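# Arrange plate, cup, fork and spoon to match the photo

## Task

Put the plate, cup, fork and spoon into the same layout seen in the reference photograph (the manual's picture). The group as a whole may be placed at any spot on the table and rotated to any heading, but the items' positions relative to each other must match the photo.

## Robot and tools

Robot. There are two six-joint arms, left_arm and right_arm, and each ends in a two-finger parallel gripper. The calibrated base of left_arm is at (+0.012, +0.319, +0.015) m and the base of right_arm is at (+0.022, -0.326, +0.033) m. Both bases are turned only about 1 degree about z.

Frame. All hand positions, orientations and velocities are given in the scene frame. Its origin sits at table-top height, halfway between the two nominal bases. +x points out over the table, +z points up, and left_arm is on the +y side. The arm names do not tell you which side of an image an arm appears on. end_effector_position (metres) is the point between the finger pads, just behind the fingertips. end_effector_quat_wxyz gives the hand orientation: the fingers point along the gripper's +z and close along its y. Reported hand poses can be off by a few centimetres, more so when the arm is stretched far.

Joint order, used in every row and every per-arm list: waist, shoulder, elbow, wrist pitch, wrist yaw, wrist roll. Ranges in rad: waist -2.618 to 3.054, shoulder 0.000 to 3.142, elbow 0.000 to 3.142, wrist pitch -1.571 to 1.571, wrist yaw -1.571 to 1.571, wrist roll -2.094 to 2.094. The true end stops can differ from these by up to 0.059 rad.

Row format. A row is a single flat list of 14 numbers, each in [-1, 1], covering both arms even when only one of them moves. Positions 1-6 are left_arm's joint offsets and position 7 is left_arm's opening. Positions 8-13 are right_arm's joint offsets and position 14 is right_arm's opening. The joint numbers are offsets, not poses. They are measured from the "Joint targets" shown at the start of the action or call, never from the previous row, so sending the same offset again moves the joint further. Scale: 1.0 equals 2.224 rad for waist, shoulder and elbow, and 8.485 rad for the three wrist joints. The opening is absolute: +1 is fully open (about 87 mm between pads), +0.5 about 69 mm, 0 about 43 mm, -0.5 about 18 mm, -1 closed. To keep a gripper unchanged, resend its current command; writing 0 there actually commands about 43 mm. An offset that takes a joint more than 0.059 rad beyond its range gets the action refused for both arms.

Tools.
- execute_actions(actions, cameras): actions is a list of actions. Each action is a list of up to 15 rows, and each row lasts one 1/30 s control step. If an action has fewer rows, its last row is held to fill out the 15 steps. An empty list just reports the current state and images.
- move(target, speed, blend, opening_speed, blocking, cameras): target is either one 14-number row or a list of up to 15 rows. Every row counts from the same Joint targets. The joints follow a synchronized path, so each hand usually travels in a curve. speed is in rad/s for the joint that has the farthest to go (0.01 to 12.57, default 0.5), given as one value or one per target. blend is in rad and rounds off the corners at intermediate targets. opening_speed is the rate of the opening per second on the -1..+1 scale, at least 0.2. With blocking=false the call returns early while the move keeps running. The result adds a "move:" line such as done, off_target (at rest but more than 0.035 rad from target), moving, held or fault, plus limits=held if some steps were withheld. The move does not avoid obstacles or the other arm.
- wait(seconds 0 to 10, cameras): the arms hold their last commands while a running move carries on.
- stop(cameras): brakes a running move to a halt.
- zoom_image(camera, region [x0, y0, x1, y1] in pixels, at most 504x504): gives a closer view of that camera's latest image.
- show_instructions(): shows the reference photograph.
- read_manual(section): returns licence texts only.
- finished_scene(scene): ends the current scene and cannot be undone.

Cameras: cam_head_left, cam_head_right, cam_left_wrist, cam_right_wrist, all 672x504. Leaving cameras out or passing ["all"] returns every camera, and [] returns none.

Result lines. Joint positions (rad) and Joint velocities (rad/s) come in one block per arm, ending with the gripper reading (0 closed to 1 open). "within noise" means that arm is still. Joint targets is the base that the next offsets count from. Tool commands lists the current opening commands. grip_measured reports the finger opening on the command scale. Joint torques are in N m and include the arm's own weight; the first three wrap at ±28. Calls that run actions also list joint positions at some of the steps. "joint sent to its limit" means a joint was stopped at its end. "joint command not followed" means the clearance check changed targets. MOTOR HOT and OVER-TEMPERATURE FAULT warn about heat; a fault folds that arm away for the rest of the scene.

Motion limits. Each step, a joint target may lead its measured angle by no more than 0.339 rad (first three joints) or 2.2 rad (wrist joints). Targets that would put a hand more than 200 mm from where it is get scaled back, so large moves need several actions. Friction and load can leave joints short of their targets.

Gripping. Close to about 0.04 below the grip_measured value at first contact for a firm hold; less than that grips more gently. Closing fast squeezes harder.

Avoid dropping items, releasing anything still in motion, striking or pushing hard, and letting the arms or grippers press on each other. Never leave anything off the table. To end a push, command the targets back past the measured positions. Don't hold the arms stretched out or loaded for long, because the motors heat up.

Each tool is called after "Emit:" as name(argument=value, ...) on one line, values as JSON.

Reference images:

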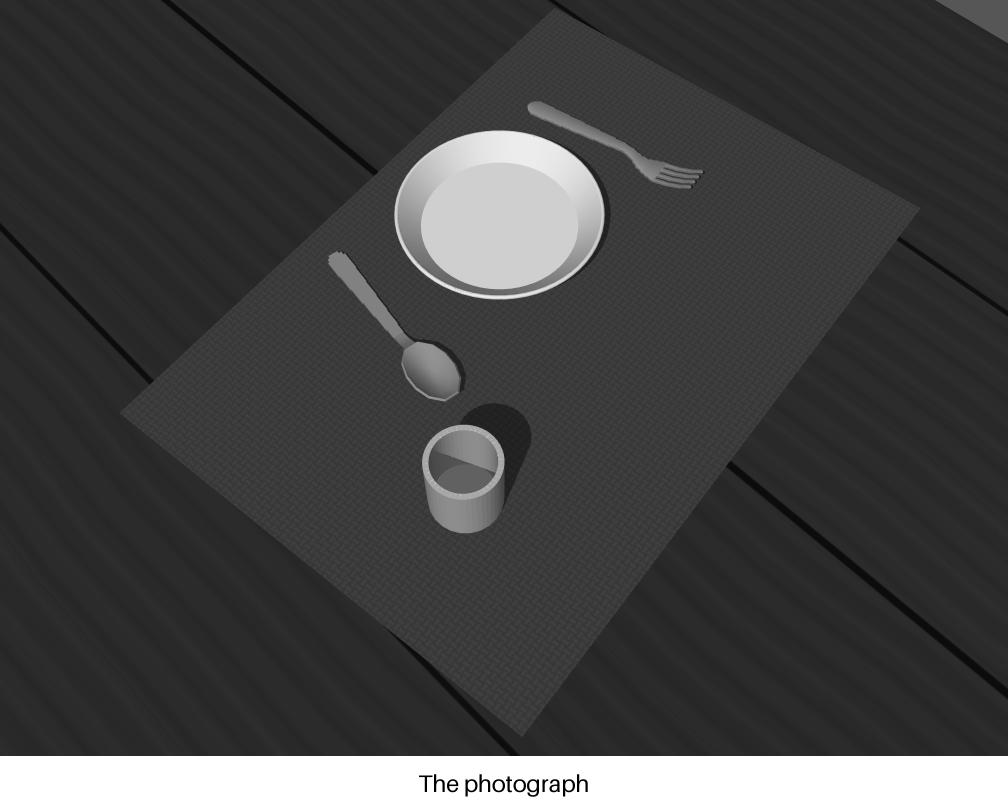

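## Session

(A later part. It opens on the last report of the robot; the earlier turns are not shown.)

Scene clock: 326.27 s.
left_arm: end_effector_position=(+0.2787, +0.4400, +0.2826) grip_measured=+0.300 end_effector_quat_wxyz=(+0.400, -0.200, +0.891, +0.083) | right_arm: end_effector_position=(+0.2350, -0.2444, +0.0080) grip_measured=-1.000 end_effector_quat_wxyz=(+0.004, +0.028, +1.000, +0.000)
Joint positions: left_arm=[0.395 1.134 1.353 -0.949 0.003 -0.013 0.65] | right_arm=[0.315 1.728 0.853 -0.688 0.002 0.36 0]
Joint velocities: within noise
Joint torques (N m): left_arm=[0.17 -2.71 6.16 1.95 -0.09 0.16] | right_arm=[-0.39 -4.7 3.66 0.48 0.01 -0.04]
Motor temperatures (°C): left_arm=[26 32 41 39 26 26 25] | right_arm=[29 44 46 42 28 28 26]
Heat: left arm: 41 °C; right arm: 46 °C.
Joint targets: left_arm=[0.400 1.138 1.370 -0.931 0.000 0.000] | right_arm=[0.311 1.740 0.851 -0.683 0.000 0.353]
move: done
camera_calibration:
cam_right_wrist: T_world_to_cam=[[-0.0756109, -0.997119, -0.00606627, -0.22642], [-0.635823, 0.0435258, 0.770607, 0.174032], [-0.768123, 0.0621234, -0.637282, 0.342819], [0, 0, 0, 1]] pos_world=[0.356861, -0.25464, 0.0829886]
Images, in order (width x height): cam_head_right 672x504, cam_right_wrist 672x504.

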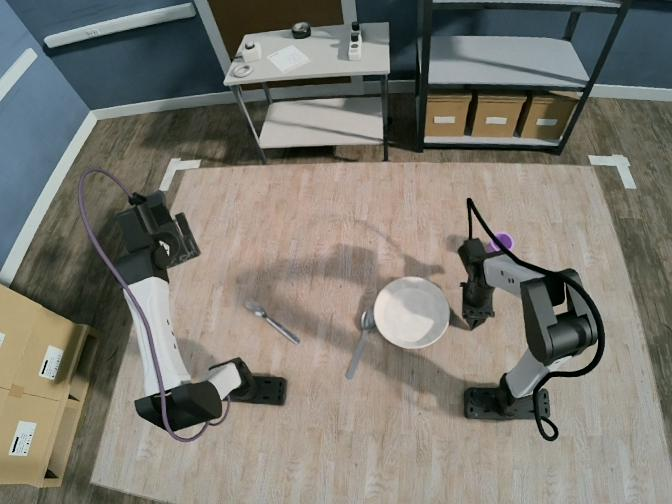

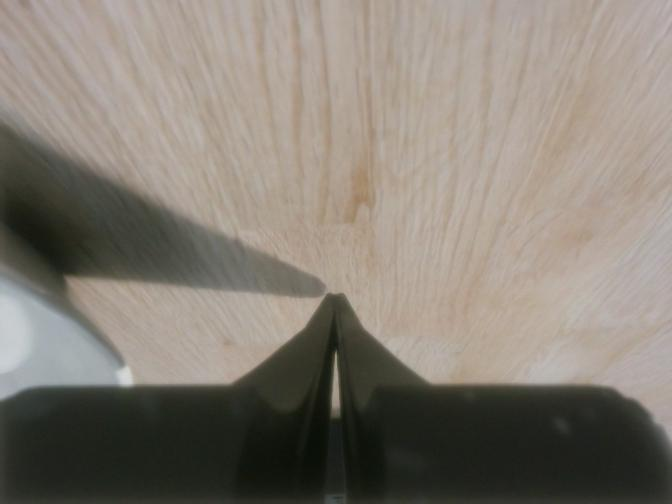

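Emit:
move(target=[[0,0,0,0,0,0,0.3,0,-0.1558,0.2072,-0.0817,0,0,0.3],[0,0,0,0,0,0,0.3,-0.1,-0.2703,0.2334,-0.0293,0,-0.0416,0.3]], speed=[0.4,0.6], cameras=["cam_right_wrist","cam_head_right","cam_head_left"])

Emit:
zoom_image(camera="cam_head_right", region=[300, 230, 520, 390])

Emit:
zoom_image(camera="cam_head_left", region=[300, 230, 520, 390])

Scene clock: 340.40 s.
left_arm: end_effector_position=(+0.2787, +0.4400, +0.2826) grip_measured=+0.300 end_effector_quat_wxyz=(+0.400, -0.200, +0.891, +0.083) | right_arm: end_effector_position=(+0.3158, -0.3016, +0.2963) grip_measured=+0.300 end_effector_quat_wxyz=(+0.402, -0.034, +0.915, +0.017)
Joint positions: left_arm=[0.395 1.134 1.353 -0.949 0.003 -0.013 0.65] | right_arm=[0.095 1.147 1.351 -0.948 0.002 0.008 0.65]
Joint velocities: within noise
Joint torques (N m): left_arm=[0.17 -2.73 6.16 1.95 -0.09 0.16] | right_arm=[-0.53 -3.1 6.52 2.08 -0.02 -0.03]
Motor temperatures (°C): left_arm=[26 32 41 39 26 26 25] | right_arm=[29 41 45 42 28 28 25]
Heat: left arm: 41 °C; right arm: 45 °C.
Joint targets: left_arm=[0.400 1.138 1.370 -0.931 0.000 0.000] | right_arm=[0.088 1.138 1.371 -0.931 0.000 0.000]
move: done
camera_calibration:
cam_right_wrist: T_world_to_cam=[[0.0669972, -0.997507, -0.0221451, -0.315927], [-0.995843, -0.0682253, 0.0603532, 0.296187], [-0.0617136, 0.0180095, -0.997931, 0.46268], [0, 0, 0, 1]] pos_world=[0.344676, -0.303264, 0.436851]
Images, in order (width x height): cam_head_left 672x504, cam_head_right 672x504, cam_right_wrist 672x504.

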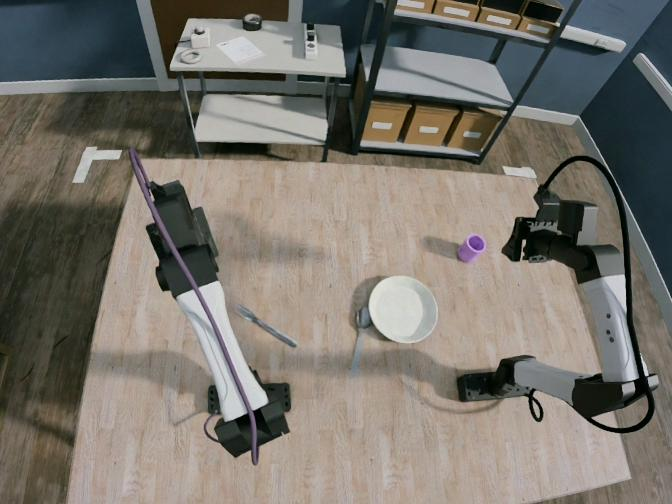

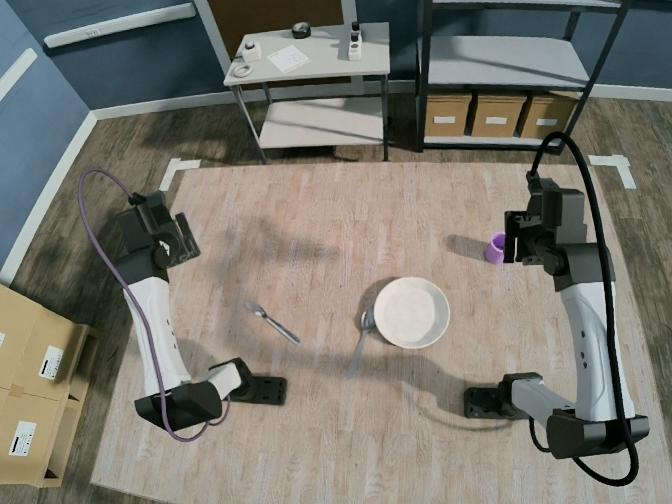

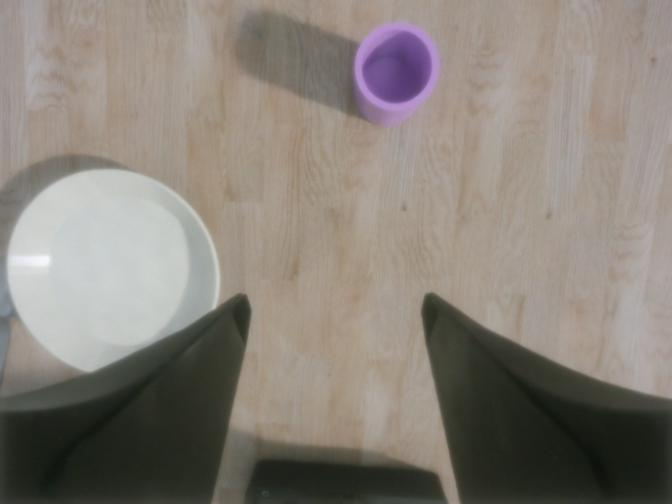

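Scaled by 2.291 from the camera's 672x504 image, which has a finer 960x720 frame.

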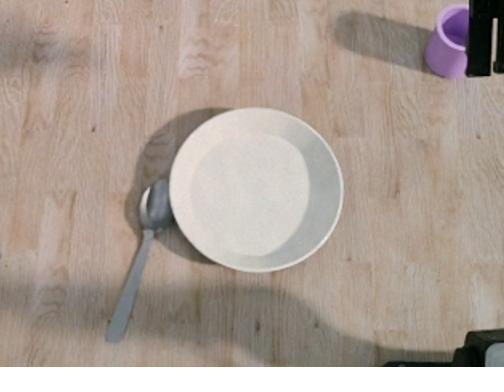

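Scaled by 2.291 from the camera's 672x504 image, which has a finer 960x720 frame.

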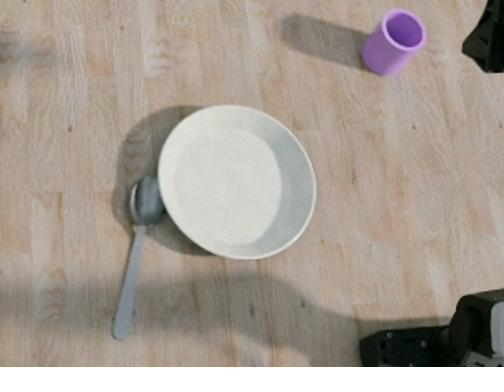

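Emit:
move(target=[[0,0,0,0,0,0,0.3,0.4834,0,0.1455,0,0,0.1599,0.3],[0,0,0,0,0,0,0.3,0.4834,0.448,0.1455,-0.0236,0,0.1599,0.3]], speed=[0.9,0.7], cameras=["cam_right_wrist"])

Scene clock: 362.57 s.
left_arm: end_effector_position=(+0.2787, +0.4400, +0.2826) grip_measured=+0.300 end_effector_quat_wxyz=(+0.400, -0.200, +0.891, +0.083) | right_arm: end_effector_position=(+0.1511, +0.0558, +0.0684) grip_measured=+0.300 end_effector_quat_wxyz=(+0.002, +0.102, +0.995, +0.005)
Joint positions: left_arm=[0.395 1.134 1.353 -0.949 0.003 -0.013 0.65] | right_arm=[1.157 2.133 1.685 -1.113 0.002 1.349 0.65]
Joint velocities: within noise
Joint torques (N m): left_arm=[0.16 -2.71 6.16 1.95 -0.09 0.16] | right_arm=[0.51 -9.4 5.15 0.11 0.05 0.11]
Motor temperatures (°C): left_arm=[26 32 41 39 26 26 25] | right_arm=[29 38 47 45 28 28 25]
Heat: left arm: 41 °C; right arm: 47 °C.
Joint targets: left_arm=[0.400 1.138 1.370 -0.931 0.000 0.000] | right_arm=[1.164 2.135 1.694 -1.132 0.000 1.356]
move: done
camera_calibration:
cam_right_wrist: T_world_to_cam=[[-0.221844, -0.974968, -0.014951, 0.088489], [-0.620776, 0.129394, 0.773237, 0.0537849], [-0.751946, 0.180819, -0.633941, 0.288883], [0, 0, 0, 1]] pos_world=[0.270243, 0.027079, 0.142869]
Images, in order (width x height): cam_right_wrist 672x504.

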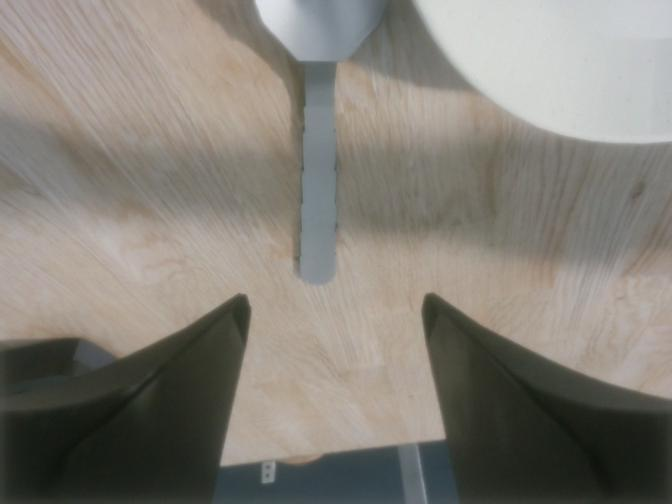

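Emit:
move(target=[[0,0,0,0,0,0,0.3,0.004,0,0,0,0,0.0006,0.3],[0,0,0,0,0,0,0.3,0.004,0.0518,-0.0459,0.0258,0,0.0006,0.3],[0,0,0,0,0,0,0.3,0.004,0.0518,-0.0459,0.0258,0,0.0006,-1],[0,0,0,0,0,0,0.3,0.004,0.0063,0.1178,-0.029,0,0.0006,-1]], speed=[0.2,0.2,0.3,0.2], opening_speed=0.8, cameras=["cam_right_wrist","cam_head_right"])

Scene clock: 381.30 s.
left_arm: end_effector_position=(+0.2787, +0.4400, +0.2826) grip_measured=+0.300 end_effector_quat_wxyz=(+0.400, -0.200, +0.891, +0.083) | right_arm: end_effector_position=(+0.1488, +0.0615, +0.1048) grip_measured=-1.000 end_effector_quat_wxyz=(-0.008, +0.100, +0.995, -0.025)
Joint positions: left_arm=[0.395 1.134 1.353 -0.949 0.003 -0.013 0.65] | right_arm=[1.168 2.201 1.935 -1.357 0.001 1.356 0]
Joint velocities: within noise
Joint torques (N m): left_arm=[0.17 -2.71 6.16 1.95 -0.09 0.16] | right_arm=[0.38 -14.52 6.13 -0.02 0.06 0.09]
Motor temperatures (°C): left_arm=[26 32 41 40 26 26 25] | right_arm=[29 43 45 42 28 28 25]
Heat: left arm: 41 °C; right arm: 45 °C.
Joint targets: left_arm=[0.400 1.138 1.370 -0.931 0.000 0.000] | right_arm=[1.172 2.149 1.956 -1.378 0.000 1.362]
move: off_target (right_arm); right_arm: the shoulder is farthest, 0.052 rad from its target
camera_calibration:
cam_right_wrist: T_world_to_cam=[[-0.217287, -0.974995, 0.0466002, 0.0868741], [-0.601315, 0.17131, 0.780432, 0.0173076], [-0.7689, 0.141557, -0.623502, 0.313024], [0, 0, 0, 1]] pos_world=[0.269968, 0.0374261, 0.177615]
Images, in order (width x height): cam_head_right 672x504, cam_right_wrist 672x504.

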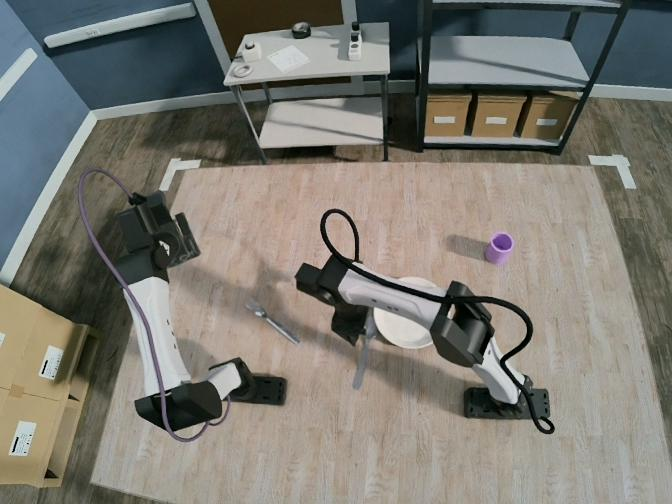

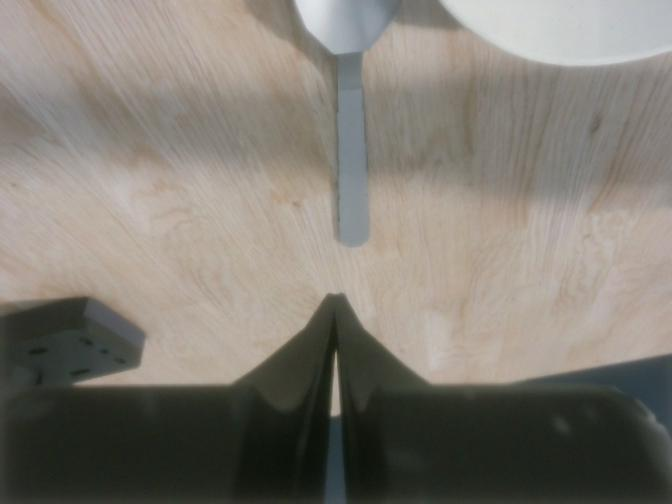

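Emit:
move(target=[[0,0,0,0,0,0,0.3,-0.0088,0,0,0,0,0,0.3],[0,0,0,0,0,0,0.3,-0.0088,0.0567,-0.1677,0.057,0,0,0.3],[0,0,0,0,0,0,0.3,-0.0088,0.0567,-0.1677,0.057,0,0,-1]], speed=[0.2,0.3,0.3], opening_speed=0.7, cameras=["cam_right_wrist"])

Scene clock: 401.87 s.
left_arm: end_effector_position=(+0.2787, +0.4400, +0.2826) grip_measured=+0.300 end_effector_quat_wxyz=(+0.400, -0.200, +0.891, +0.083) | right_arm: end_effector_position=(+0.1489, +0.0492, +0.0074) grip_measured=-1.000 end_effector_quat_wxyz=(-0.017, +0.105, +0.994, -0.025)
Joint positions: left_arm=[0.395 1.134 1.353 -0.949 0.003 -0.013 0.65] | right_arm=[1.147 2.244 1.606 -0.99 -0.015 1.345 0]
Joint velocities: within noise
Joint torques (N m): left_arm=[0.17 -2.7 6.16 1.95 -0.09 0.16] | right_arm=[0.39 -7.27 2.35 1.36 0.25 0.2]
Motor temperatures (°C): left_arm=[26 32 41 40 26 26 25] | right_arm=[29 50 46 41 28 28 25]
Heat: left arm: 41 °C; right arm: 50 °C.
Joint targets: left_arm=[0.400 1.138 1.370 -0.931 0.000 0.000] | right_arm=[1.153 2.275 1.583 -0.894 0.000 1.362]
move: off_target (right_arm); target 3's new numbers were sent with right_arm's wrist pitch 0.060 rad from that target; right_arm: the wrist pitch is farthest, 0.096 rad from its target
camera_calibration:
cam_right_wrist: T_world_to_cam=[[-0.226252, -0.972904, 0.0476164, 0.0807025], [-0.585696, 0.17494, 0.791426, 0.0929578], [-0.778312, 0.151173, -0.609407, 0.254988], [0, 0, 0, 1]] pos_world=[0.271165, 0.0237063, 0.0779795]
Images, in order (width x height): cam_right_wrist 672x504.

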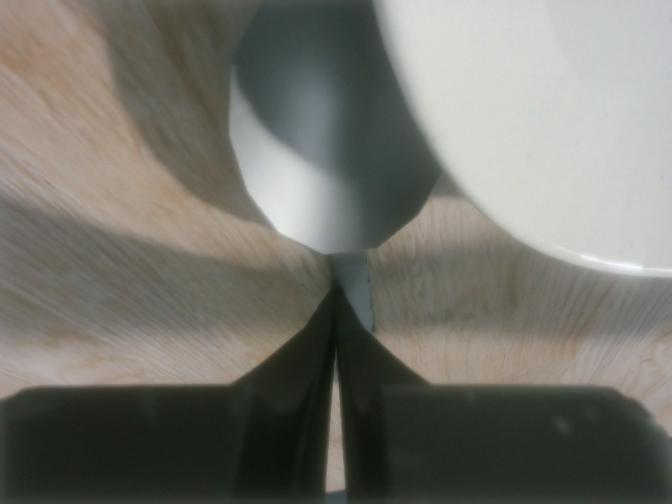

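Emit:
move(target=[[0,0,0,0,0,0,0.3,0,0,0,0,0,0,-0.4],[0,0,0,0,0,0,0.3,0,-0.0567,0.1677,-0.057,0,0,-0.4],[0,0,0,0,0,0,0.3,0.0346,-0.0656,0.0094,-0.0179,0,0.0078,-0.2]], speed=[0.3,0.4,0.3], opening_speed=0.7, cameras=["cam_right_wrist"])

Scene clock: 428.17 s.
left_arm: end_effector_position=(+0.2787, +0.4400, +0.2826) grip_measured=+0.300 end_effector_quat_wxyz=(+0.400, -0.200, +0.891, +0.083) | right_arm: end_effector_position=(+0.1173, +0.0544, +0.0302) grip_measured=-0.200 end_effector_quat_wxyz=(-0.016, +0.103, +0.994, -0.025)
Joint positions: left_arm=[0.395 1.134 1.353 -0.949 0.003 -0.013 0.65] | right_arm=[1.225 2.186 1.606 -1.048 -0.017 1.418 0.4]
Joint velocities: within noise
Joint torques (N m): left_arm=[0.16 -2.71 6.16 1.95 -0.09 0.16] | right_arm=[0.42 -14.57 4.11 0.21 0.27 0.13]
Motor temperatures (°C): left_arm=[26 31 42 41 26 26 25] | right_arm=[29 46 43 41 28 28 25]
Heat: left arm: 42 °C; right arm: 46 °C.
Joint targets: left_arm=[0.400 1.138 1.370 -0.931 0.000 0.000] | right_arm=[1.230 2.129 1.604 -1.046 0.000 1.428]
move: off_target (right_arm); target 3's new numbers were sent with right_arm's shoulder 0.057 rad from that target; right_arm: the shoulder is farthest, 0.057 rad from its target
camera_calibration:
cam_right_wrist: T_world_to_cam=[[-0.222664, -0.973676, 0.0487447, 0.077131], [-0.587781, 0.17397, 0.790093, 0.0557542], [-0.777775, 0.147274, -0.611045, 0.243674], [0, 0, 0, 1]] pos_world=[0.239469, 0.029514, 0.101085]
Images, in order (width x height): cam_right_wrist 672x504.

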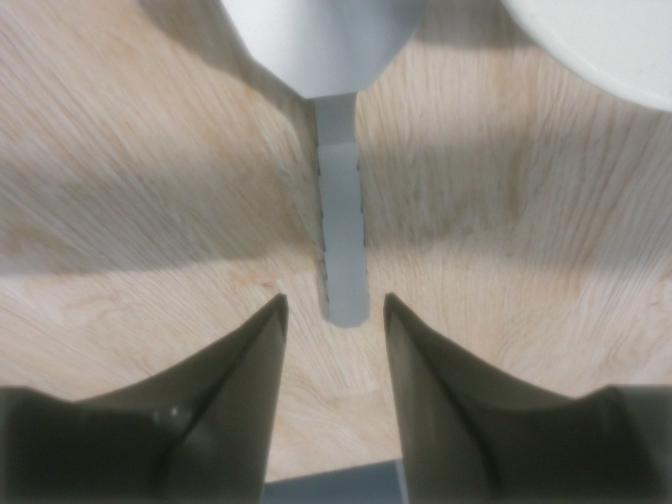

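Emit:
move(target=[[0,0,0,0,0,0,0.3,0,0.0364,-0.0414,0.019,0,0,-0.2],[0,0,0,0,0,0,0.3,0,0.0364,-0.0414,0.019,0,0,-1]], speed=[0.15,0.3], opening_speed=0.7, cameras=["cam_right_wrist"])

Scene clock: 438.17 s.
left_arm: end_effector_position=(+0.2787, +0.4400, +0.2826) grip_measured=+0.300 end_effector_quat_wxyz=(+0.400, -0.200, +0.891, +0.083) | right_arm: end_effector_position=(+0.1177, +0.0555, +0.0095) grip_measured=-1.000 end_effector_quat_wxyz=(-0.011, +0.103, +0.995, -0.008)
Joint positions: left_arm=[0.395 1.134 1.353 -0.949 0.003 -0.013 0.65] | right_arm=[1.225 2.186 1.521 -0.925 -0.017 1.419 0]
Joint velocities: within noise
Joint torques (N m): left_arm=[0.17 -2.7 6.16 1.94 -0.09 0.16] | right_arm=[0.39 -7.43 3.49 0.76 0.26 0.12]
Motor temperatures (°C): left_arm=[26 31 42 41 26 26 25] | right_arm=[29 51 43 40 28 28 25]
Heat: left arm: 42 °C; right arm: 51 °C.
Joint targets: left_arm=[0.400 1.138 1.370 -0.931 0.000 0.000] | right_arm=[1.230 2.210 1.512 -0.885 0.000 1.428]
move: off_target (right_arm); right_arm: the wrist pitch is farthest, 0.040 rad from its target
camera_calibration:
cam_right_wrist: T_world_to_cam=[[-0.223433, -0.974639, 0.0125462, 0.0798501], [-0.597839, 0.147196, 0.787986, 0.0748413], [-0.769849, 0.168561, -0.615565, 0.229105], [0, 0, 0, 1]] pos_world=[0.23896, 0.0281905, 0.0810531]
Images, in order (width x height): cam_right_wrist 672x504.

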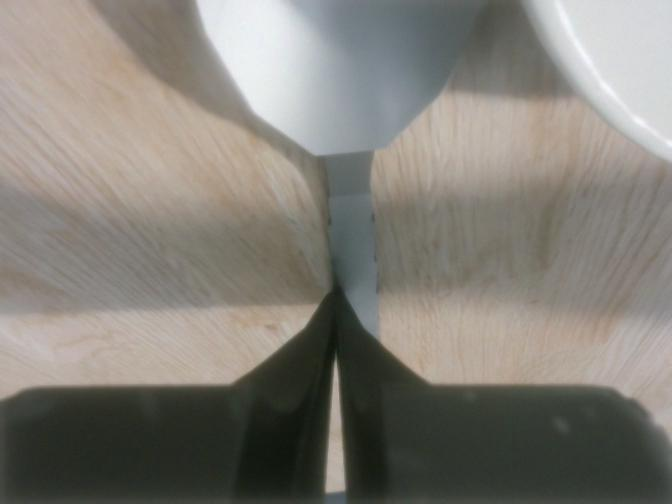

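Emit:
move(target=[[0,0,0,0,0,0,0.3,0,-0.01,0.012,0,0,0,-1],[0,0,0,0,0,0,0.3,-0.009,-0.01,0.012,0,0,0,-0.1],[0,0,0,0,0,0,0.3,-0.009,0.02,0,0,0,0,-0.1],[0,0,0,0,0,0,0.3,-0.009,0.02,0,0,0,0,-1]], speed=[0.1,0.1,0.1,0.3], opening_speed=0.7, cameras=["cam_right_wrist"])

Scene clock: 454.63 s.
left_arm: end_effector_position=(+0.2787, +0.4400, +0.2826) grip_measured=+0.300 end_effector_quat_wxyz=(+0.400, -0.200, +0.891, +0.083) | right_arm: end_effector_position=(+0.1201, +0.0535, +0.0077) grip_measured=-1.000 end_effector_quat_wxyz=(-0.021, +0.111, +0.994, -0.012)
Joint positions: left_arm=[0.395 1.134 1.353 -0.949 0.003 -0.013 0.65] | right_arm=[1.209 2.197 1.526 -0.934 -0.035 1.419 0]
Joint velocities: within noise
Joint torques (N m): left_arm=[0.17 -2.71 6.16 1.95 -0.09 0.16] | right_arm=[0.06 -4.57 3.03 0.84 0.47 0.12]
Motor temperatures (°C): left_arm=[26 31 42 41 26 26 25] | right_arm=[29 47 43 40 28 28 25]
Heat: left arm: 42 °C; right arm: 47 °C.
Joint targets: left_arm=[0.400 1.138 1.370 -0.931 0.000 0.000] | right_arm=[1.210 2.255 1.512 -0.885 0.000 1.428]
move: off_target (right_arm); target 2's new numbers were sent with right_arm's wrist pitch 0.040 rad from that target; target 4's new numbers were sent with right_arm's shoulder 0.060 rad from that target; right_arm: the shoulder is farthest, 0.057 rad from its target
camera_calibration:
cam_right_wrist: T_world_to_cam=[[-0.238717, -0.970789, 0.0241378, 0.0799703], [-0.57804, 0.162025, 0.799761, 0.0747858], [-0.78031, 0.176964, -0.599833, 0.230842], [0, 0, 0, 1]] pos_world=[0.242448, 0.0246665, 0.0767258]
Images, in order (width x height): cam_right_wrist 672x504.

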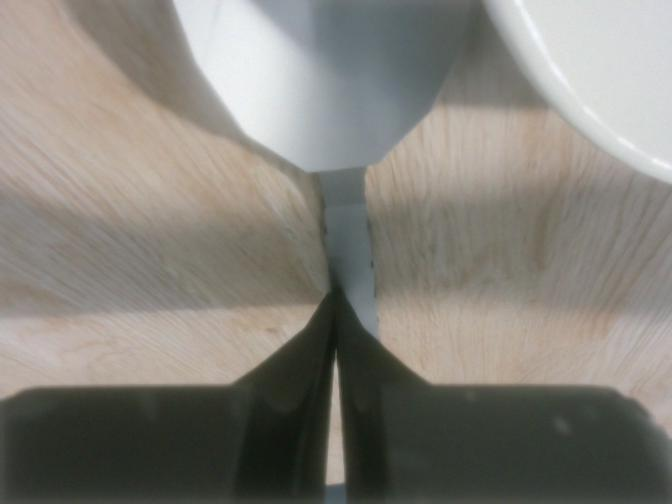

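Emit:
move(target=[0,0,0,0,0,0,0.3,0,0,0,0,0,0,-0.1], cameras=["cam_right_wrist"])

Emit:
zoom_image(camera="cam_right_wrist", region=[220, 200, 460, 400])

Scene clock: 464.67 s.
left_arm: end_effector_position=(+0.2787, +0.4400, +0.2826) grip_measured=+0.300 end_effector_quat_wxyz=(+0.400, -0.200, +0.891, +0.083) | right_arm: end_effector_position=(+0.1211, +0.0583, +0.0078) grip_measured=-0.101 end_effector_quat_wxyz=(-0.021, +0.112, +0.994, -0.003)
Joint positions: left_arm=[0.395 1.134 1.353 -0.949 0.003 -0.013 0.65] | right_arm=[1.209 2.198 1.529 -0.918 -0.04 1.421 0.45]
Joint velocities: within noise
Joint torques (N m): left_arm=[0.17 -2.71 6.16 1.94 -0.09 0.16] | right_arm=[0.06 -4.74 2.85 0.69 0.52 0.1]
Motor temperatures (°C): left_arm=[26 31 42 41 26 26 25] | right_arm=[29 45 43 39 28 28 25]
Heat: left arm: 42 °C; right arm: 45 °C.
Joint targets: left_arm=[0.400 1.138 1.370 -0.931 0.000 0.000] | right_arm=[1.210 2.255 1.512 -0.885 0.000 1.428]
move: off_target (right_arm); right_arm: the shoulder is farthest, 0.057 rad from its target
camera_calibration:
cam_right_wrist: T_world_to_cam=[[-0.241087, -0.970483, 0.00626842, 0.0852887], [-0.579368, 0.149102, 0.801312, 0.0753789], [-0.778594, 0.189554, -0.598214, 0.229912], [0, 0, 0, 1]] pos_world=[0.243243, 0.0279513, 0.0766002]
Images, in order (width x height): cam_right_wrist 672x504.

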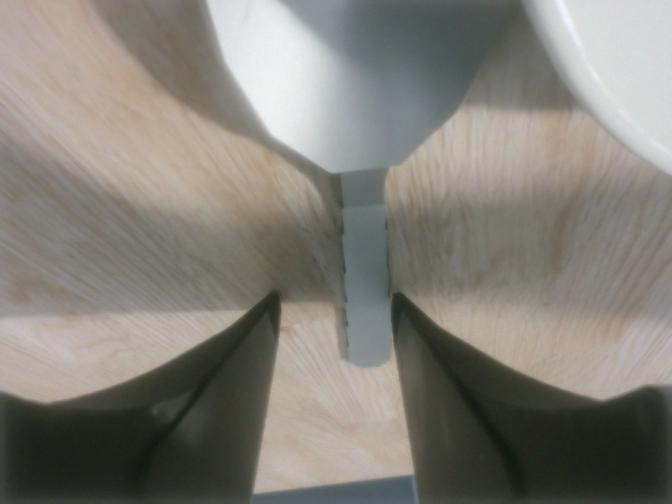

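Scaled by 2.100 from the camera's 672x504 image, which has a finer 960x720 frame.

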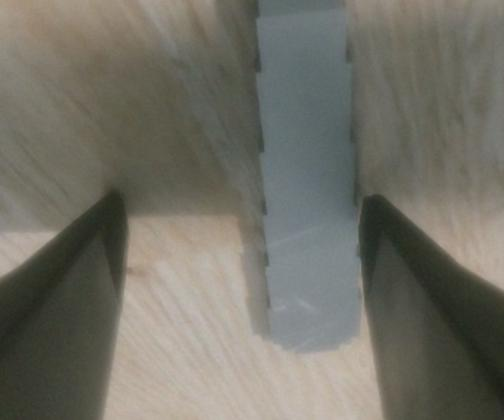

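Emit:
move(target=[[0,0,0,0,0,0,0.3,-0.0125,0,0,0,0,0,-0.1],[0,0,0,0,0,0,0.3,-0.0125,0,0,0,0,0,-1]], speed=[0.1,0.1], opening_speed=0.25, cameras=["cam_right_wrist"])

Scene clock: 477.20 s.
left_arm: end_effector_position=(+0.2787, +0.4400, +0.2826) grip_measured=+0.300 end_effector_quat_wxyz=(+0.400, -0.200, +0.891, +0.083) | right_arm: end_effector_position=(+0.1228, +0.0527, +0.0074) grip_measured=-1.000 end_effector_quat_wxyz=(-0.035, +0.121, +0.992, -0.011)
Joint positions: left_arm=[0.395 1.134 1.353 -0.949 0.003 -0.013 0.65] | right_arm=[1.19 2.203 1.529 -0.938 -0.062 1.419 0]
Joint velocities: within noise
Joint torques (N m): left_arm=[0.17 -2.71 6.16 1.94 -0.09 0.16] | right_arm=[-0.65 -5.12 2.82 0.87 0.78 0.11]
Motor temperatures (°C): left_arm=[26 31 42 41 26 26 25] | right_arm=[29 42 42 39 28 28 25]
Heat: left arm: 42 °C; right arm: 42 °C.
Joint targets: left_arm=[0.400 1.138 1.370 -0.931 0.000 0.000] | right_arm=[1.182 2.255 1.512 -0.885 0.000 1.428]
move: off_target (right_arm); target 2's new numbers were sent with right_arm's wrist yaw 0.059 rad from that target; right_arm: the wrist yaw is farthest, 0.062 rad from its target
camera_calibration:
cam_right_wrist: T_world_to_cam=[[-0.257814, -0.965802, 0.0275324, 0.0818053], [-0.552579, 0.170763, 0.81578, 0.0729149], [-0.792584, 0.195106, -0.577707, 0.233349], [0, 0, 0, 1]] pos_world=[0.24633, 0.0210288, 0.0730726]
Images, in order (width x height): cam_right_wrist 672x504.

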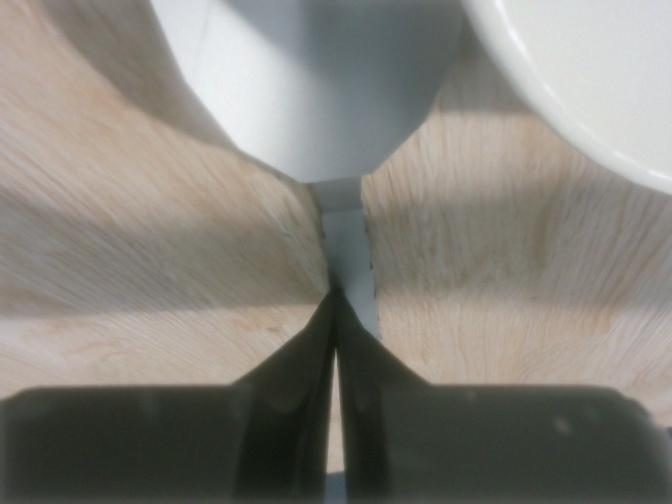

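Emit:
move(target=[[0,0,0,0,0,0,0.3,0,-0.0567,0.0414,-0.019,0,0,-1],[0,0,0,0,0,0,0.3,0,-0.0767,0.0414,-0.019,0.006,0,0],[0,0,0,0,0,0,0.3,0,-0.0667,0.0414,-0.019,0.001,0,0]], speed=[0.2,0.1,0.1], opening_speed=0.7, cameras=["cam_right_wrist","cam_head_right"])

Scene clock: 494.63 s.
left_arm: end_effector_position=(+0.2787, +0.4400, +0.2826) grip_measured=+0.300 end_effector_quat_wxyz=(+0.400, -0.200, +0.891, +0.083) | right_arm: end_effector_position=(+0.1388, +0.0509, +0.0421) grip_measured=+0.000 end_effector_quat_wxyz=(+0.010, +0.121, +0.993, -0.007)
Joint positions: left_arm=[0.395 1.134 1.353 -0.949 0.003 -0.013 0.65] | right_arm=[1.189 2.135 1.583 -1.027 0.023 1.419 0.5]
Joint velocities: within noise
Joint torques (N m): left_arm=[0.17 -2.71 6.16 1.95 -0.09 0.16] | right_arm=[-0.51 -11.88 5.98 0.07 -0.08 0.12]
Motor temperatures (°C): left_arm=[26 31 42 41 26 26 25] | right_arm=[29 45 42 39 28 28 25]
Heat: left arm: 42 °C; right arm: 45 °C.
Joint targets: left_arm=[0.400 1.138 1.370 -0.931 0.000 0.000] | right_arm=[1.182 2.107 1.604 -1.046 0.009 1.428]
move: done; target 2's new numbers were sent with right_arm's shoulder 0.050 rad from that target
camera_calibration:
cam_right_wrist: T_world_to_cam=[[-0.258789, -0.965914, 0.0061453, 0.0843522], [-0.624876, 0.172263, 0.761482, 0.0660351], [-0.736585, 0.193223, -0.648157, 0.261719], [0, 0, 0, 1]] pos_world=[0.255872, 0.0195314, 0.118832]
Images, in order (width x height): cam_head_right 672x504, cam_right_wrist 672x504.

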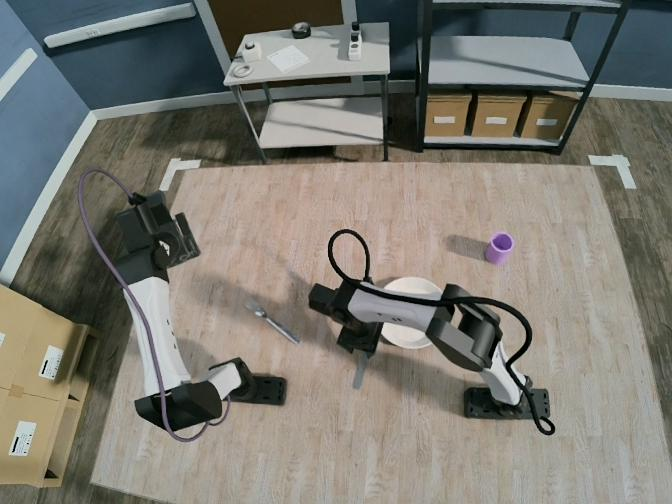

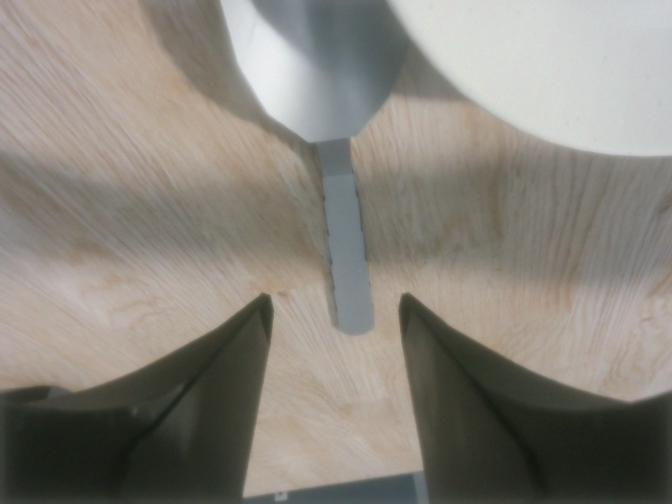

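Emit:
move(target=[[0,0,0,0,0,0,0.3,0,0,0,0,0,-0.0098,0],[0,0,0,0,0,0,0.3,0,0.0441,-0.0445,0.0178,0,-0.0098,0]], speed=[0.2,0.12], cameras=["cam_right_wrist"])

Scene clock: 514.10 s.
left_arm: end_effector_position=(+0.2787, +0.4400, +0.2826) grip_measured=+0.300 end_effector_quat_wxyz=(+0.400, -0.200, +0.891, +0.083) | right_arm: end_effector_position=(+0.1383, +0.0476, +0.0094) grip_measured=+0.000 end_effector_quat_wxyz=(+0.008, +0.087, +0.996, -0.007)
Joint positions: left_arm=[0.395 1.134 1.353 -0.949 0.003 -0.013 0.65] | right_arm=[1.186 2.179 1.515 -0.915 0.019 1.348 0.5]
Joint velocities: within noise
Joint torques (N m): left_arm=[0.17 -2.71 6.16 1.94 -0.09 0.16] | right_arm=[-0.29 -7.34 3.41 0.55 -0.05 0]
Motor temperatures (°C): left_arm=[26 31 42 42 26 26 25] | right_arm=[29 51 44 38 28 28 25]
Heat: left arm: 42 °C; right arm: 51 °C.
Joint targets: left_arm=[0.400 1.138 1.370 -0.931 0.000 0.000] | right_arm=[1.182 2.205 1.505 -0.895 0.008 1.345]
move: done
camera_calibration:
cam_right_wrist: T_world_to_cam=[[-0.191948, -0.981382, 0.00679209, 0.0727776], [-0.631132, 0.128736, 0.764918, 0.0940818], [-0.751551, 0.142538, -0.644092, 0.245278], [0, 0, 0, 1]] pos_world=[0.257686, 0.0243496, 0.0855221]
Images, in order (width x height): cam_right_wrist 672x504.

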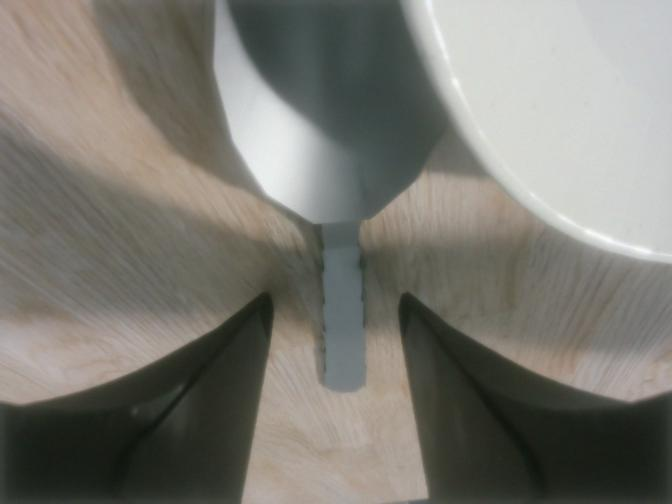

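Emit:
move(target=[[0,0,0,0,0,0,0.3,0,0.004,0,0,0,0,0],[0,0,0,0,0,0,0.3,0,0.004,0,0,0,0,-1]], speed=[0.1,0.1], opening_speed=0.4, cameras=["cam_right_wrist"])

Scene clock: 522.97 s.
left_arm: end_effector_position=(+0.2787, +0.4400, +0.2826) grip_measured=+0.300 end_effector_quat_wxyz=(+0.400, -0.200, +0.891, +0.083) | right_arm: end_effector_position=(+0.1394, +0.0555, +0.0083) grip_measured=-0.651 end_effector_quat_wxyz=(+0.006, +0.087, +0.996, +0.009)
Joint positions: left_arm=[0.395 1.134 1.353 -0.949 0.003 -0.013 0.65] | right_arm=[1.186 2.183 1.515 -0.882 0.006 1.347 0.174]
Joint velocities: within noise
Joint torques (N m): left_arm=[0.17 -2.71 6.16 1.95 -0.09 0.16] | right_arm=[-0.31 -6.93 3.44 0.22 0.1 0.01]
Motor temperatures (°C): left_arm=[26 31 42 42 26 26 25] | right_arm=[29 48 44 38 28 28 25]
Heat: left arm: 42 °C; right arm: 48 °C.
Joint targets: left_arm=[0.400 1.138 1.370 -0.931 0.000 0.000] | right_arm=[1.182 2.214 1.505 -0.895 0.009 1.345]
move: done
camera_calibration:
cam_right_wrist: T_world_to_cam=[[-0.191474, -0.981193, -0.0244665, 0.080863], [-0.630987, 0.103963, 0.768795, 0.0959407], [-0.751793, 0.162643, -0.639027, 0.243107], [0, 0, 0, 1]] pos_world=[0.258787, 0.0298282, 0.0835718]
Images, in order (width x height): cam_right_wrist 672x504.

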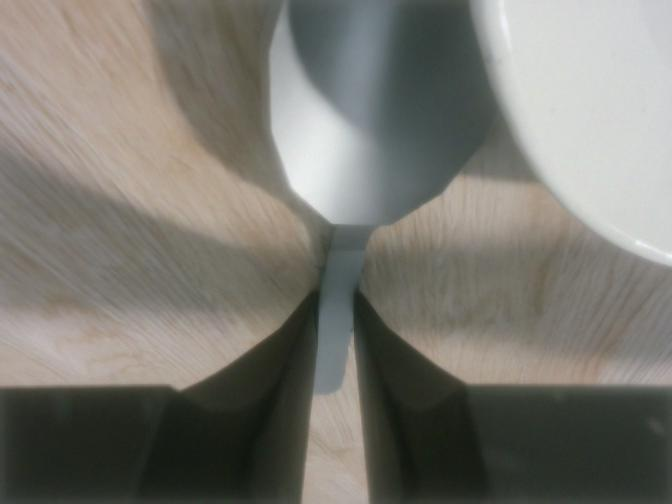

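Emit:
move(target=[[0,0,0,0,0,0,0.3,0,-0.014,0.005,0,0,0,-1],[0,0,0,0,0,0,0.3,0.045,-0.014,0.005,0,0,0,-1],[0,0,0,0,0,0,0.3,0.045,-0.0378,0.2028,-0.0583,0,0,-1]], speed=[0.15,0.1,0.25], cameras=["cam_right_wrist","cam_head_right"])

Scene clock: 548.23 s.
left_arm: end_effector_position=(+0.2787, +0.4400, +0.2826) grip_measured=+0.300 end_effector_quat_wxyz=(+0.400, -0.200, +0.891, +0.083) | right_arm: end_effector_position=(+0.1059, +0.0701, +0.1122) grip_measured=-1.000 end_effector_quat_wxyz=(-0.003, +0.041, +0.999, -0.023)
Joint positions: left_arm=[0.395 1.134 1.353 -0.949 0.003 -0.013 0.65] | right_arm=[1.277 2.181 1.934 -1.369 0.006 1.347 0]
Joint velocities: within noise
Joint torques (N m): left_arm=[0.17 -2.71 6.17 1.94 -0.09 0.16] | right_arm=[0.42 -14.41 6.17 -0.01 0.1 0.01]
Motor temperatures (°C): left_arm=[26 31 42 42 26 26 25] | right_arm=[29 45 43 37 28 28 26]
Heat: left arm: 42 °C; right arm: 45 °C.
Joint targets: left_arm=[0.400 1.138 1.370 -0.931 0.000 0.000] | right_arm=[1.282 2.129 1.956 -1.389 0.008 1.345]
move: off_target (right_arm); right_arm: the shoulder is farthest, 0.051 rad from its target
camera_calibration:
cam_right_wrist: T_world_to_cam=[[-0.101189, -0.994044, 0.0404764, 0.0753973], [-0.622363, 0.0949897, 0.776944, -0.00778992], [-0.776161, 0.0534268, -0.628268, 0.290991], [0, 0, 0, 1]] pos_world=[0.228637, 0.0601415, 0.185821]
Images, in order (width x height): cam_head_right 672x504, cam_right_wrist 672x504.

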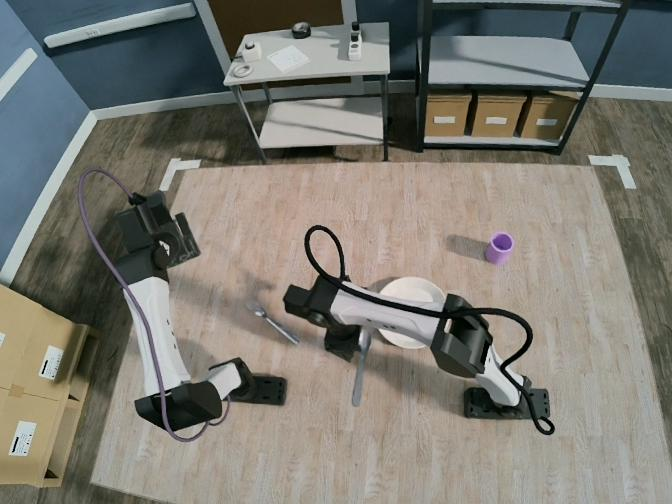

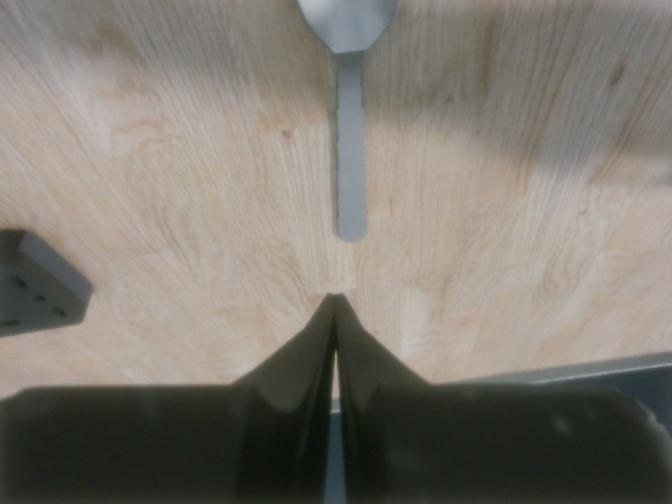

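Emit:
move(target=[[0,0,0,0,0,0,0.3,-0.0027,0.02,-0.15,0.045,0,0,0],[0,0,0,0,0,0,0.3,-0.0027,0.0468,-0.1942,0.0594,0,0,0],[0,0,0,0,0,0,0.3,-0.0027,0.0468,-0.1942,0.0594,0,0,0]], speed=[0.3,0.12,0.1], cameras=["cam_right_wrist"])

Scene clock: 572.47 s.
left_arm: end_effector_position=(+0.2787, +0.4400, +0.2826) grip_measured=+0.300 end_effector_quat_wxyz=(+0.400, -0.200, +0.891, +0.083) | right_arm: end_effector_position=(+0.1040, +0.0635, +0.0084) grip_measured=+0.000 end_effector_quat_wxyz=(+0.002, +0.040, +0.999, -0.003)
Joint positions: left_arm=[0.395 1.134 1.353 -0.949 0.003 -0.013 0.65] | right_arm=[1.276 2.202 1.546 -0.92 0.006 1.345 0.5]
Joint velocities: within noise
Joint torques (N m): left_arm=[0.16 -2.71 6.16 1.95 -0.09 0.16] | right_arm=[-0.05 -6.98 2.48 0.74 0.1 0.05]
Motor temperatures (°C): left_arm=[26 30 43 42 26 26 25] | right_arm=[29 52 44 36 28 28 25]
Heat: left arm: 43 °C; right arm: 52 °C.
Joint targets: left_arm=[0.400 1.138 1.370 -0.931 0.000 0.000] | right_arm=[1.276 2.233 1.524 -0.886 0.008 1.345]
move: done
camera_calibration:
cam_right_wrist: T_world_to_cam=[[-0.0998841, -0.994999, 0.000585055, 0.0730712], [-0.631961, 0.0638943, 0.772362, 0.07537], [-0.768536, 0.0767769, -0.635183, 0.222371], [0, 0, 0, 1]] pos_world=[0.22583, 0.0508171, 0.0829909]
Images, in order (width x height): cam_right_wrist 672x504.

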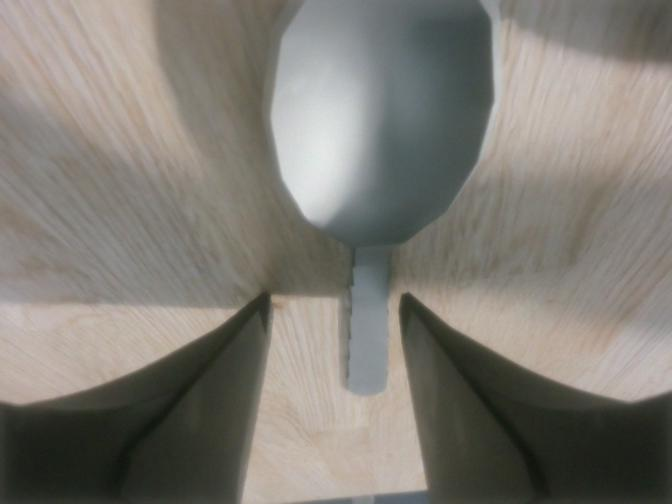

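Emit:
move(target=[[0,0,0,0,0,0,0.3,0,-0.0508,0,0,0,0,0],[0,0,0,0,0,0,0.3,0,-0.0508,-0.0207,0.0019,0,0,0],[0,0,0,0,0,0,0.3,0,-0.0126,-0.0207,0.0019,0,0,0]], speed=[0.2,0.1,0.12], cameras=["cam_right_wrist"])

Scene clock: 590.43 s.
left_arm: end_effector_position=(+0.2787, +0.4400, +0.2826) grip_measured=+0.300 end_effector_quat_wxyz=(+0.400, -0.200, +0.891, +0.083) | right_arm: end_effector_position=(+0.1030, +0.0605, +0.0087) grip_measured=+0.000 end_effector_quat_wxyz=(+0.006, +0.040, +0.999, +0.010)
Joint positions: left_arm=[0.395 1.134 1.353 -0.949 0.003 -0.013 0.65] | right_arm=[1.276 2.165 1.488 -0.87 0.006 1.345 0.5]
Joint velocities: within noise
Joint torques (N m): left_arm=[0.17 -2.71 6.16 1.95 -0.09 0.16] | right_arm=[-0.05 -6.02 3.43 0.39 0.1 0.03]
Motor temperatures (°C): left_arm=[26 30 43 42 26 26 25] | right_arm=[29 50 42 36 28 28 25]
Heat: left arm: 43 °C; right arm: 50 °C.
Joint targets: left_arm=[0.400 1.138 1.370 -0.931 0.000 0.000] | right_arm=[1.276 2.205 1.478 -0.870 0.008 1.345]
move: off_target (right_arm); right_arm: the shoulder is farthest, 0.039 rad from its target
camera_calibration:
cam_right_wrist: T_world_to_cam=[[-0.0993739, -0.994692, -0.0266957, 0.0701798], [-0.638475, 0.043163, 0.768432, 0.0766555], [-0.7632, 0.0934065, -0.639375, 0.22053], [0, 0, 0, 1]] pos_world=[0.224225, 0.0458997, 0.0839701]
Images, in order (width x height): cam_right_wrist 672x504.

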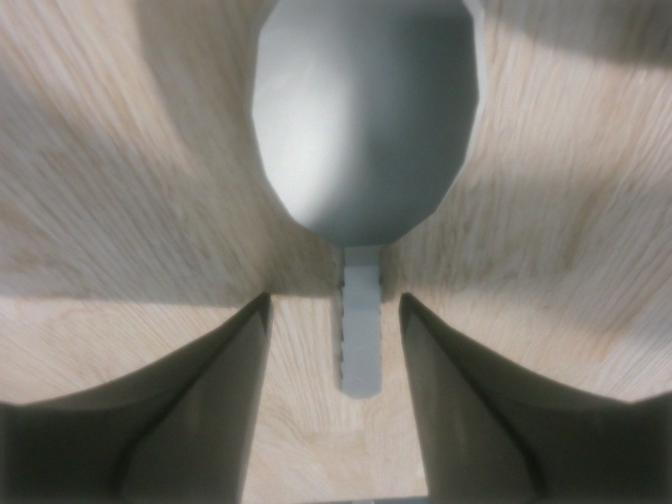

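Emit:
move(target=[[0,0,0,0,0,0,0.3,0,0,0,-0.004,0,0,0],[0,0,0,0,0,0,0.3,0,0.0099,0,-0.004,0,0,0],[0,0,0,0,0,0,0.3,0,0.0099,0,-0.004,0,0,-1]], speed=[0.1,0.1,0.1], opening_speed=0.4, cameras=["cam_right_wrist"])

Scene clock: 600.83 s.
left_arm: end_effector_position=(+0.2787, +0.4400, +0.2826) grip_measured=+0.300 end_effector_quat_wxyz=(+0.400, -0.200, +0.891, +0.083) | right_arm: end_effector_position=(+0.1008, +0.0657, +0.0073) grip_measured=-0.681 end_effector_quat_wxyz=(-0.003, +0.041, +0.999, +0.018)
Joint positions: left_arm=[0.395 1.134 1.353 -0.949 0.003 -0.013 0.65] | right_arm=[1.276 2.175 1.495 -0.857 -0.015 1.346 0.159]
Joint velocities: within noise
Joint torques (N m): left_arm=[0.17 -2.71 6.16 1.95 -0.09 0.16] | right_arm=[-0.05 -5.04 2.93 -0.15 0.34 0.02]
Motor temperatures (°C): left_arm=[26 30 43 42 26 26 25] | right_arm=[29 47 42 36 28 28 25]
Heat: left arm: 43 °C; right arm: 47 °C.
Joint targets: left_arm=[0.400 1.138 1.370 -0.931 0.000 0.000] | right_arm=[1.276 2.227 1.478 -0.904 0.009 1.345]
move: off_target (right_arm); target 3's new numbers were sent with right_arm's shoulder 0.057 rad from that target; right_arm: the shoulder is farthest, 0.052 rad from its target
camera_calibration:
cam_right_wrist: T_world_to_cam=[[-0.100938, -0.994057, -0.0407651, 0.0752946], [-0.62496, 0.0314716, 0.780022, 0.075377], [-0.774104, 0.10421, -0.624422, 0.217706], [0, 0, 0, 1]] pos_world=[0.223235, 0.0497876, 0.0802142]
Images, in order (width x height): cam_right_wrist 672x504.

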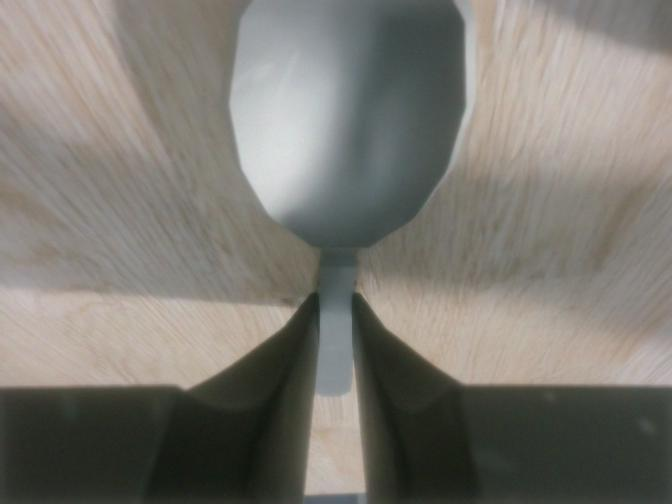

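Emit:
move(target=[[0,0,0,0,0,0,0.3,0,-0.045,0,0,0,0,-1],[0,0,0,0,0,0,0.3,0,-0.045,0.2,-0.055,0,0,-1]], speed=[0.08,0.2], cameras=["cam_right_wrist"])

Scene clock: 611.63 s.
left_arm: end_effector_position=(+0.2787, +0.4400, +0.2826) grip_measured=+0.300 end_effector_quat_wxyz=(+0.400, -0.200, +0.891, +0.083) | right_arm: end_effector_position=(+0.1028, +0.0679, +0.1085) grip_measured=-0.682 end_effector_quat_wxyz=(-0.010, +0.041, +0.999, -0.022)
Joint positions: left_arm=[0.395 1.134 1.353 -0.949 0.003 -0.013 0.65] | right_arm=[1.276 2.169 1.898 -1.347 -0.008 1.346 0.159]
Joint velocities: within noise
Joint torques (N m): left_arm=[0.17 -2.73 6.16 1.94 -0.09 0.16] | right_arm=[-0.06 -13.48 6.39 -0.04 0.26 0.02]
Motor temperatures (°C): left_arm=[26 30 43 43 26 26 25] | right_arm=[29 48 42 35 28 28 26]
Heat: left arm: 43 °C; right arm: 48 °C.
Joint targets: left_arm=[0.400 1.138 1.370 -0.931 0.000 0.000] | right_arm=[1.276 2.127 1.923 -1.370 0.009 1.345]
move: off_target (right_arm); right_arm: the shoulder is farthest, 0.042 rad from its target
camera_calibration:
cam_right_wrist: T_world_to_cam=[[-0.10093, -0.994126, 0.0390835, 0.0731152], [-0.61144, 0.0929707, 0.78581, -0.00859146], [-0.784828, 0.0554143, -0.617232, 0.285948], [0, 0, 0, 1]] pos_world=[0.226546, 0.0576389, 0.18039]
Images, in order (width x height): cam_right_wrist 672x504.

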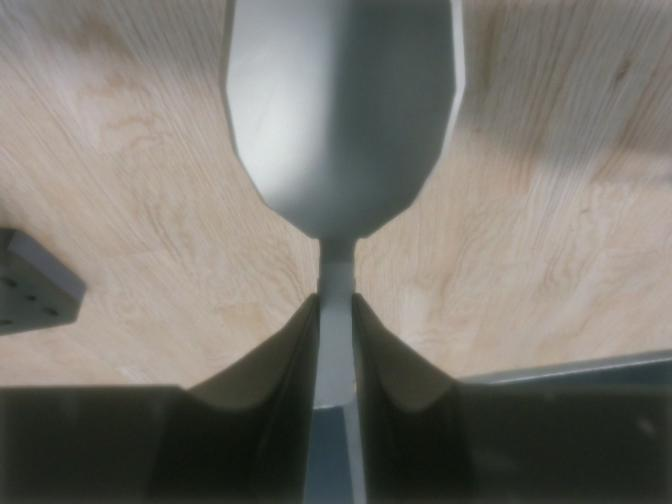

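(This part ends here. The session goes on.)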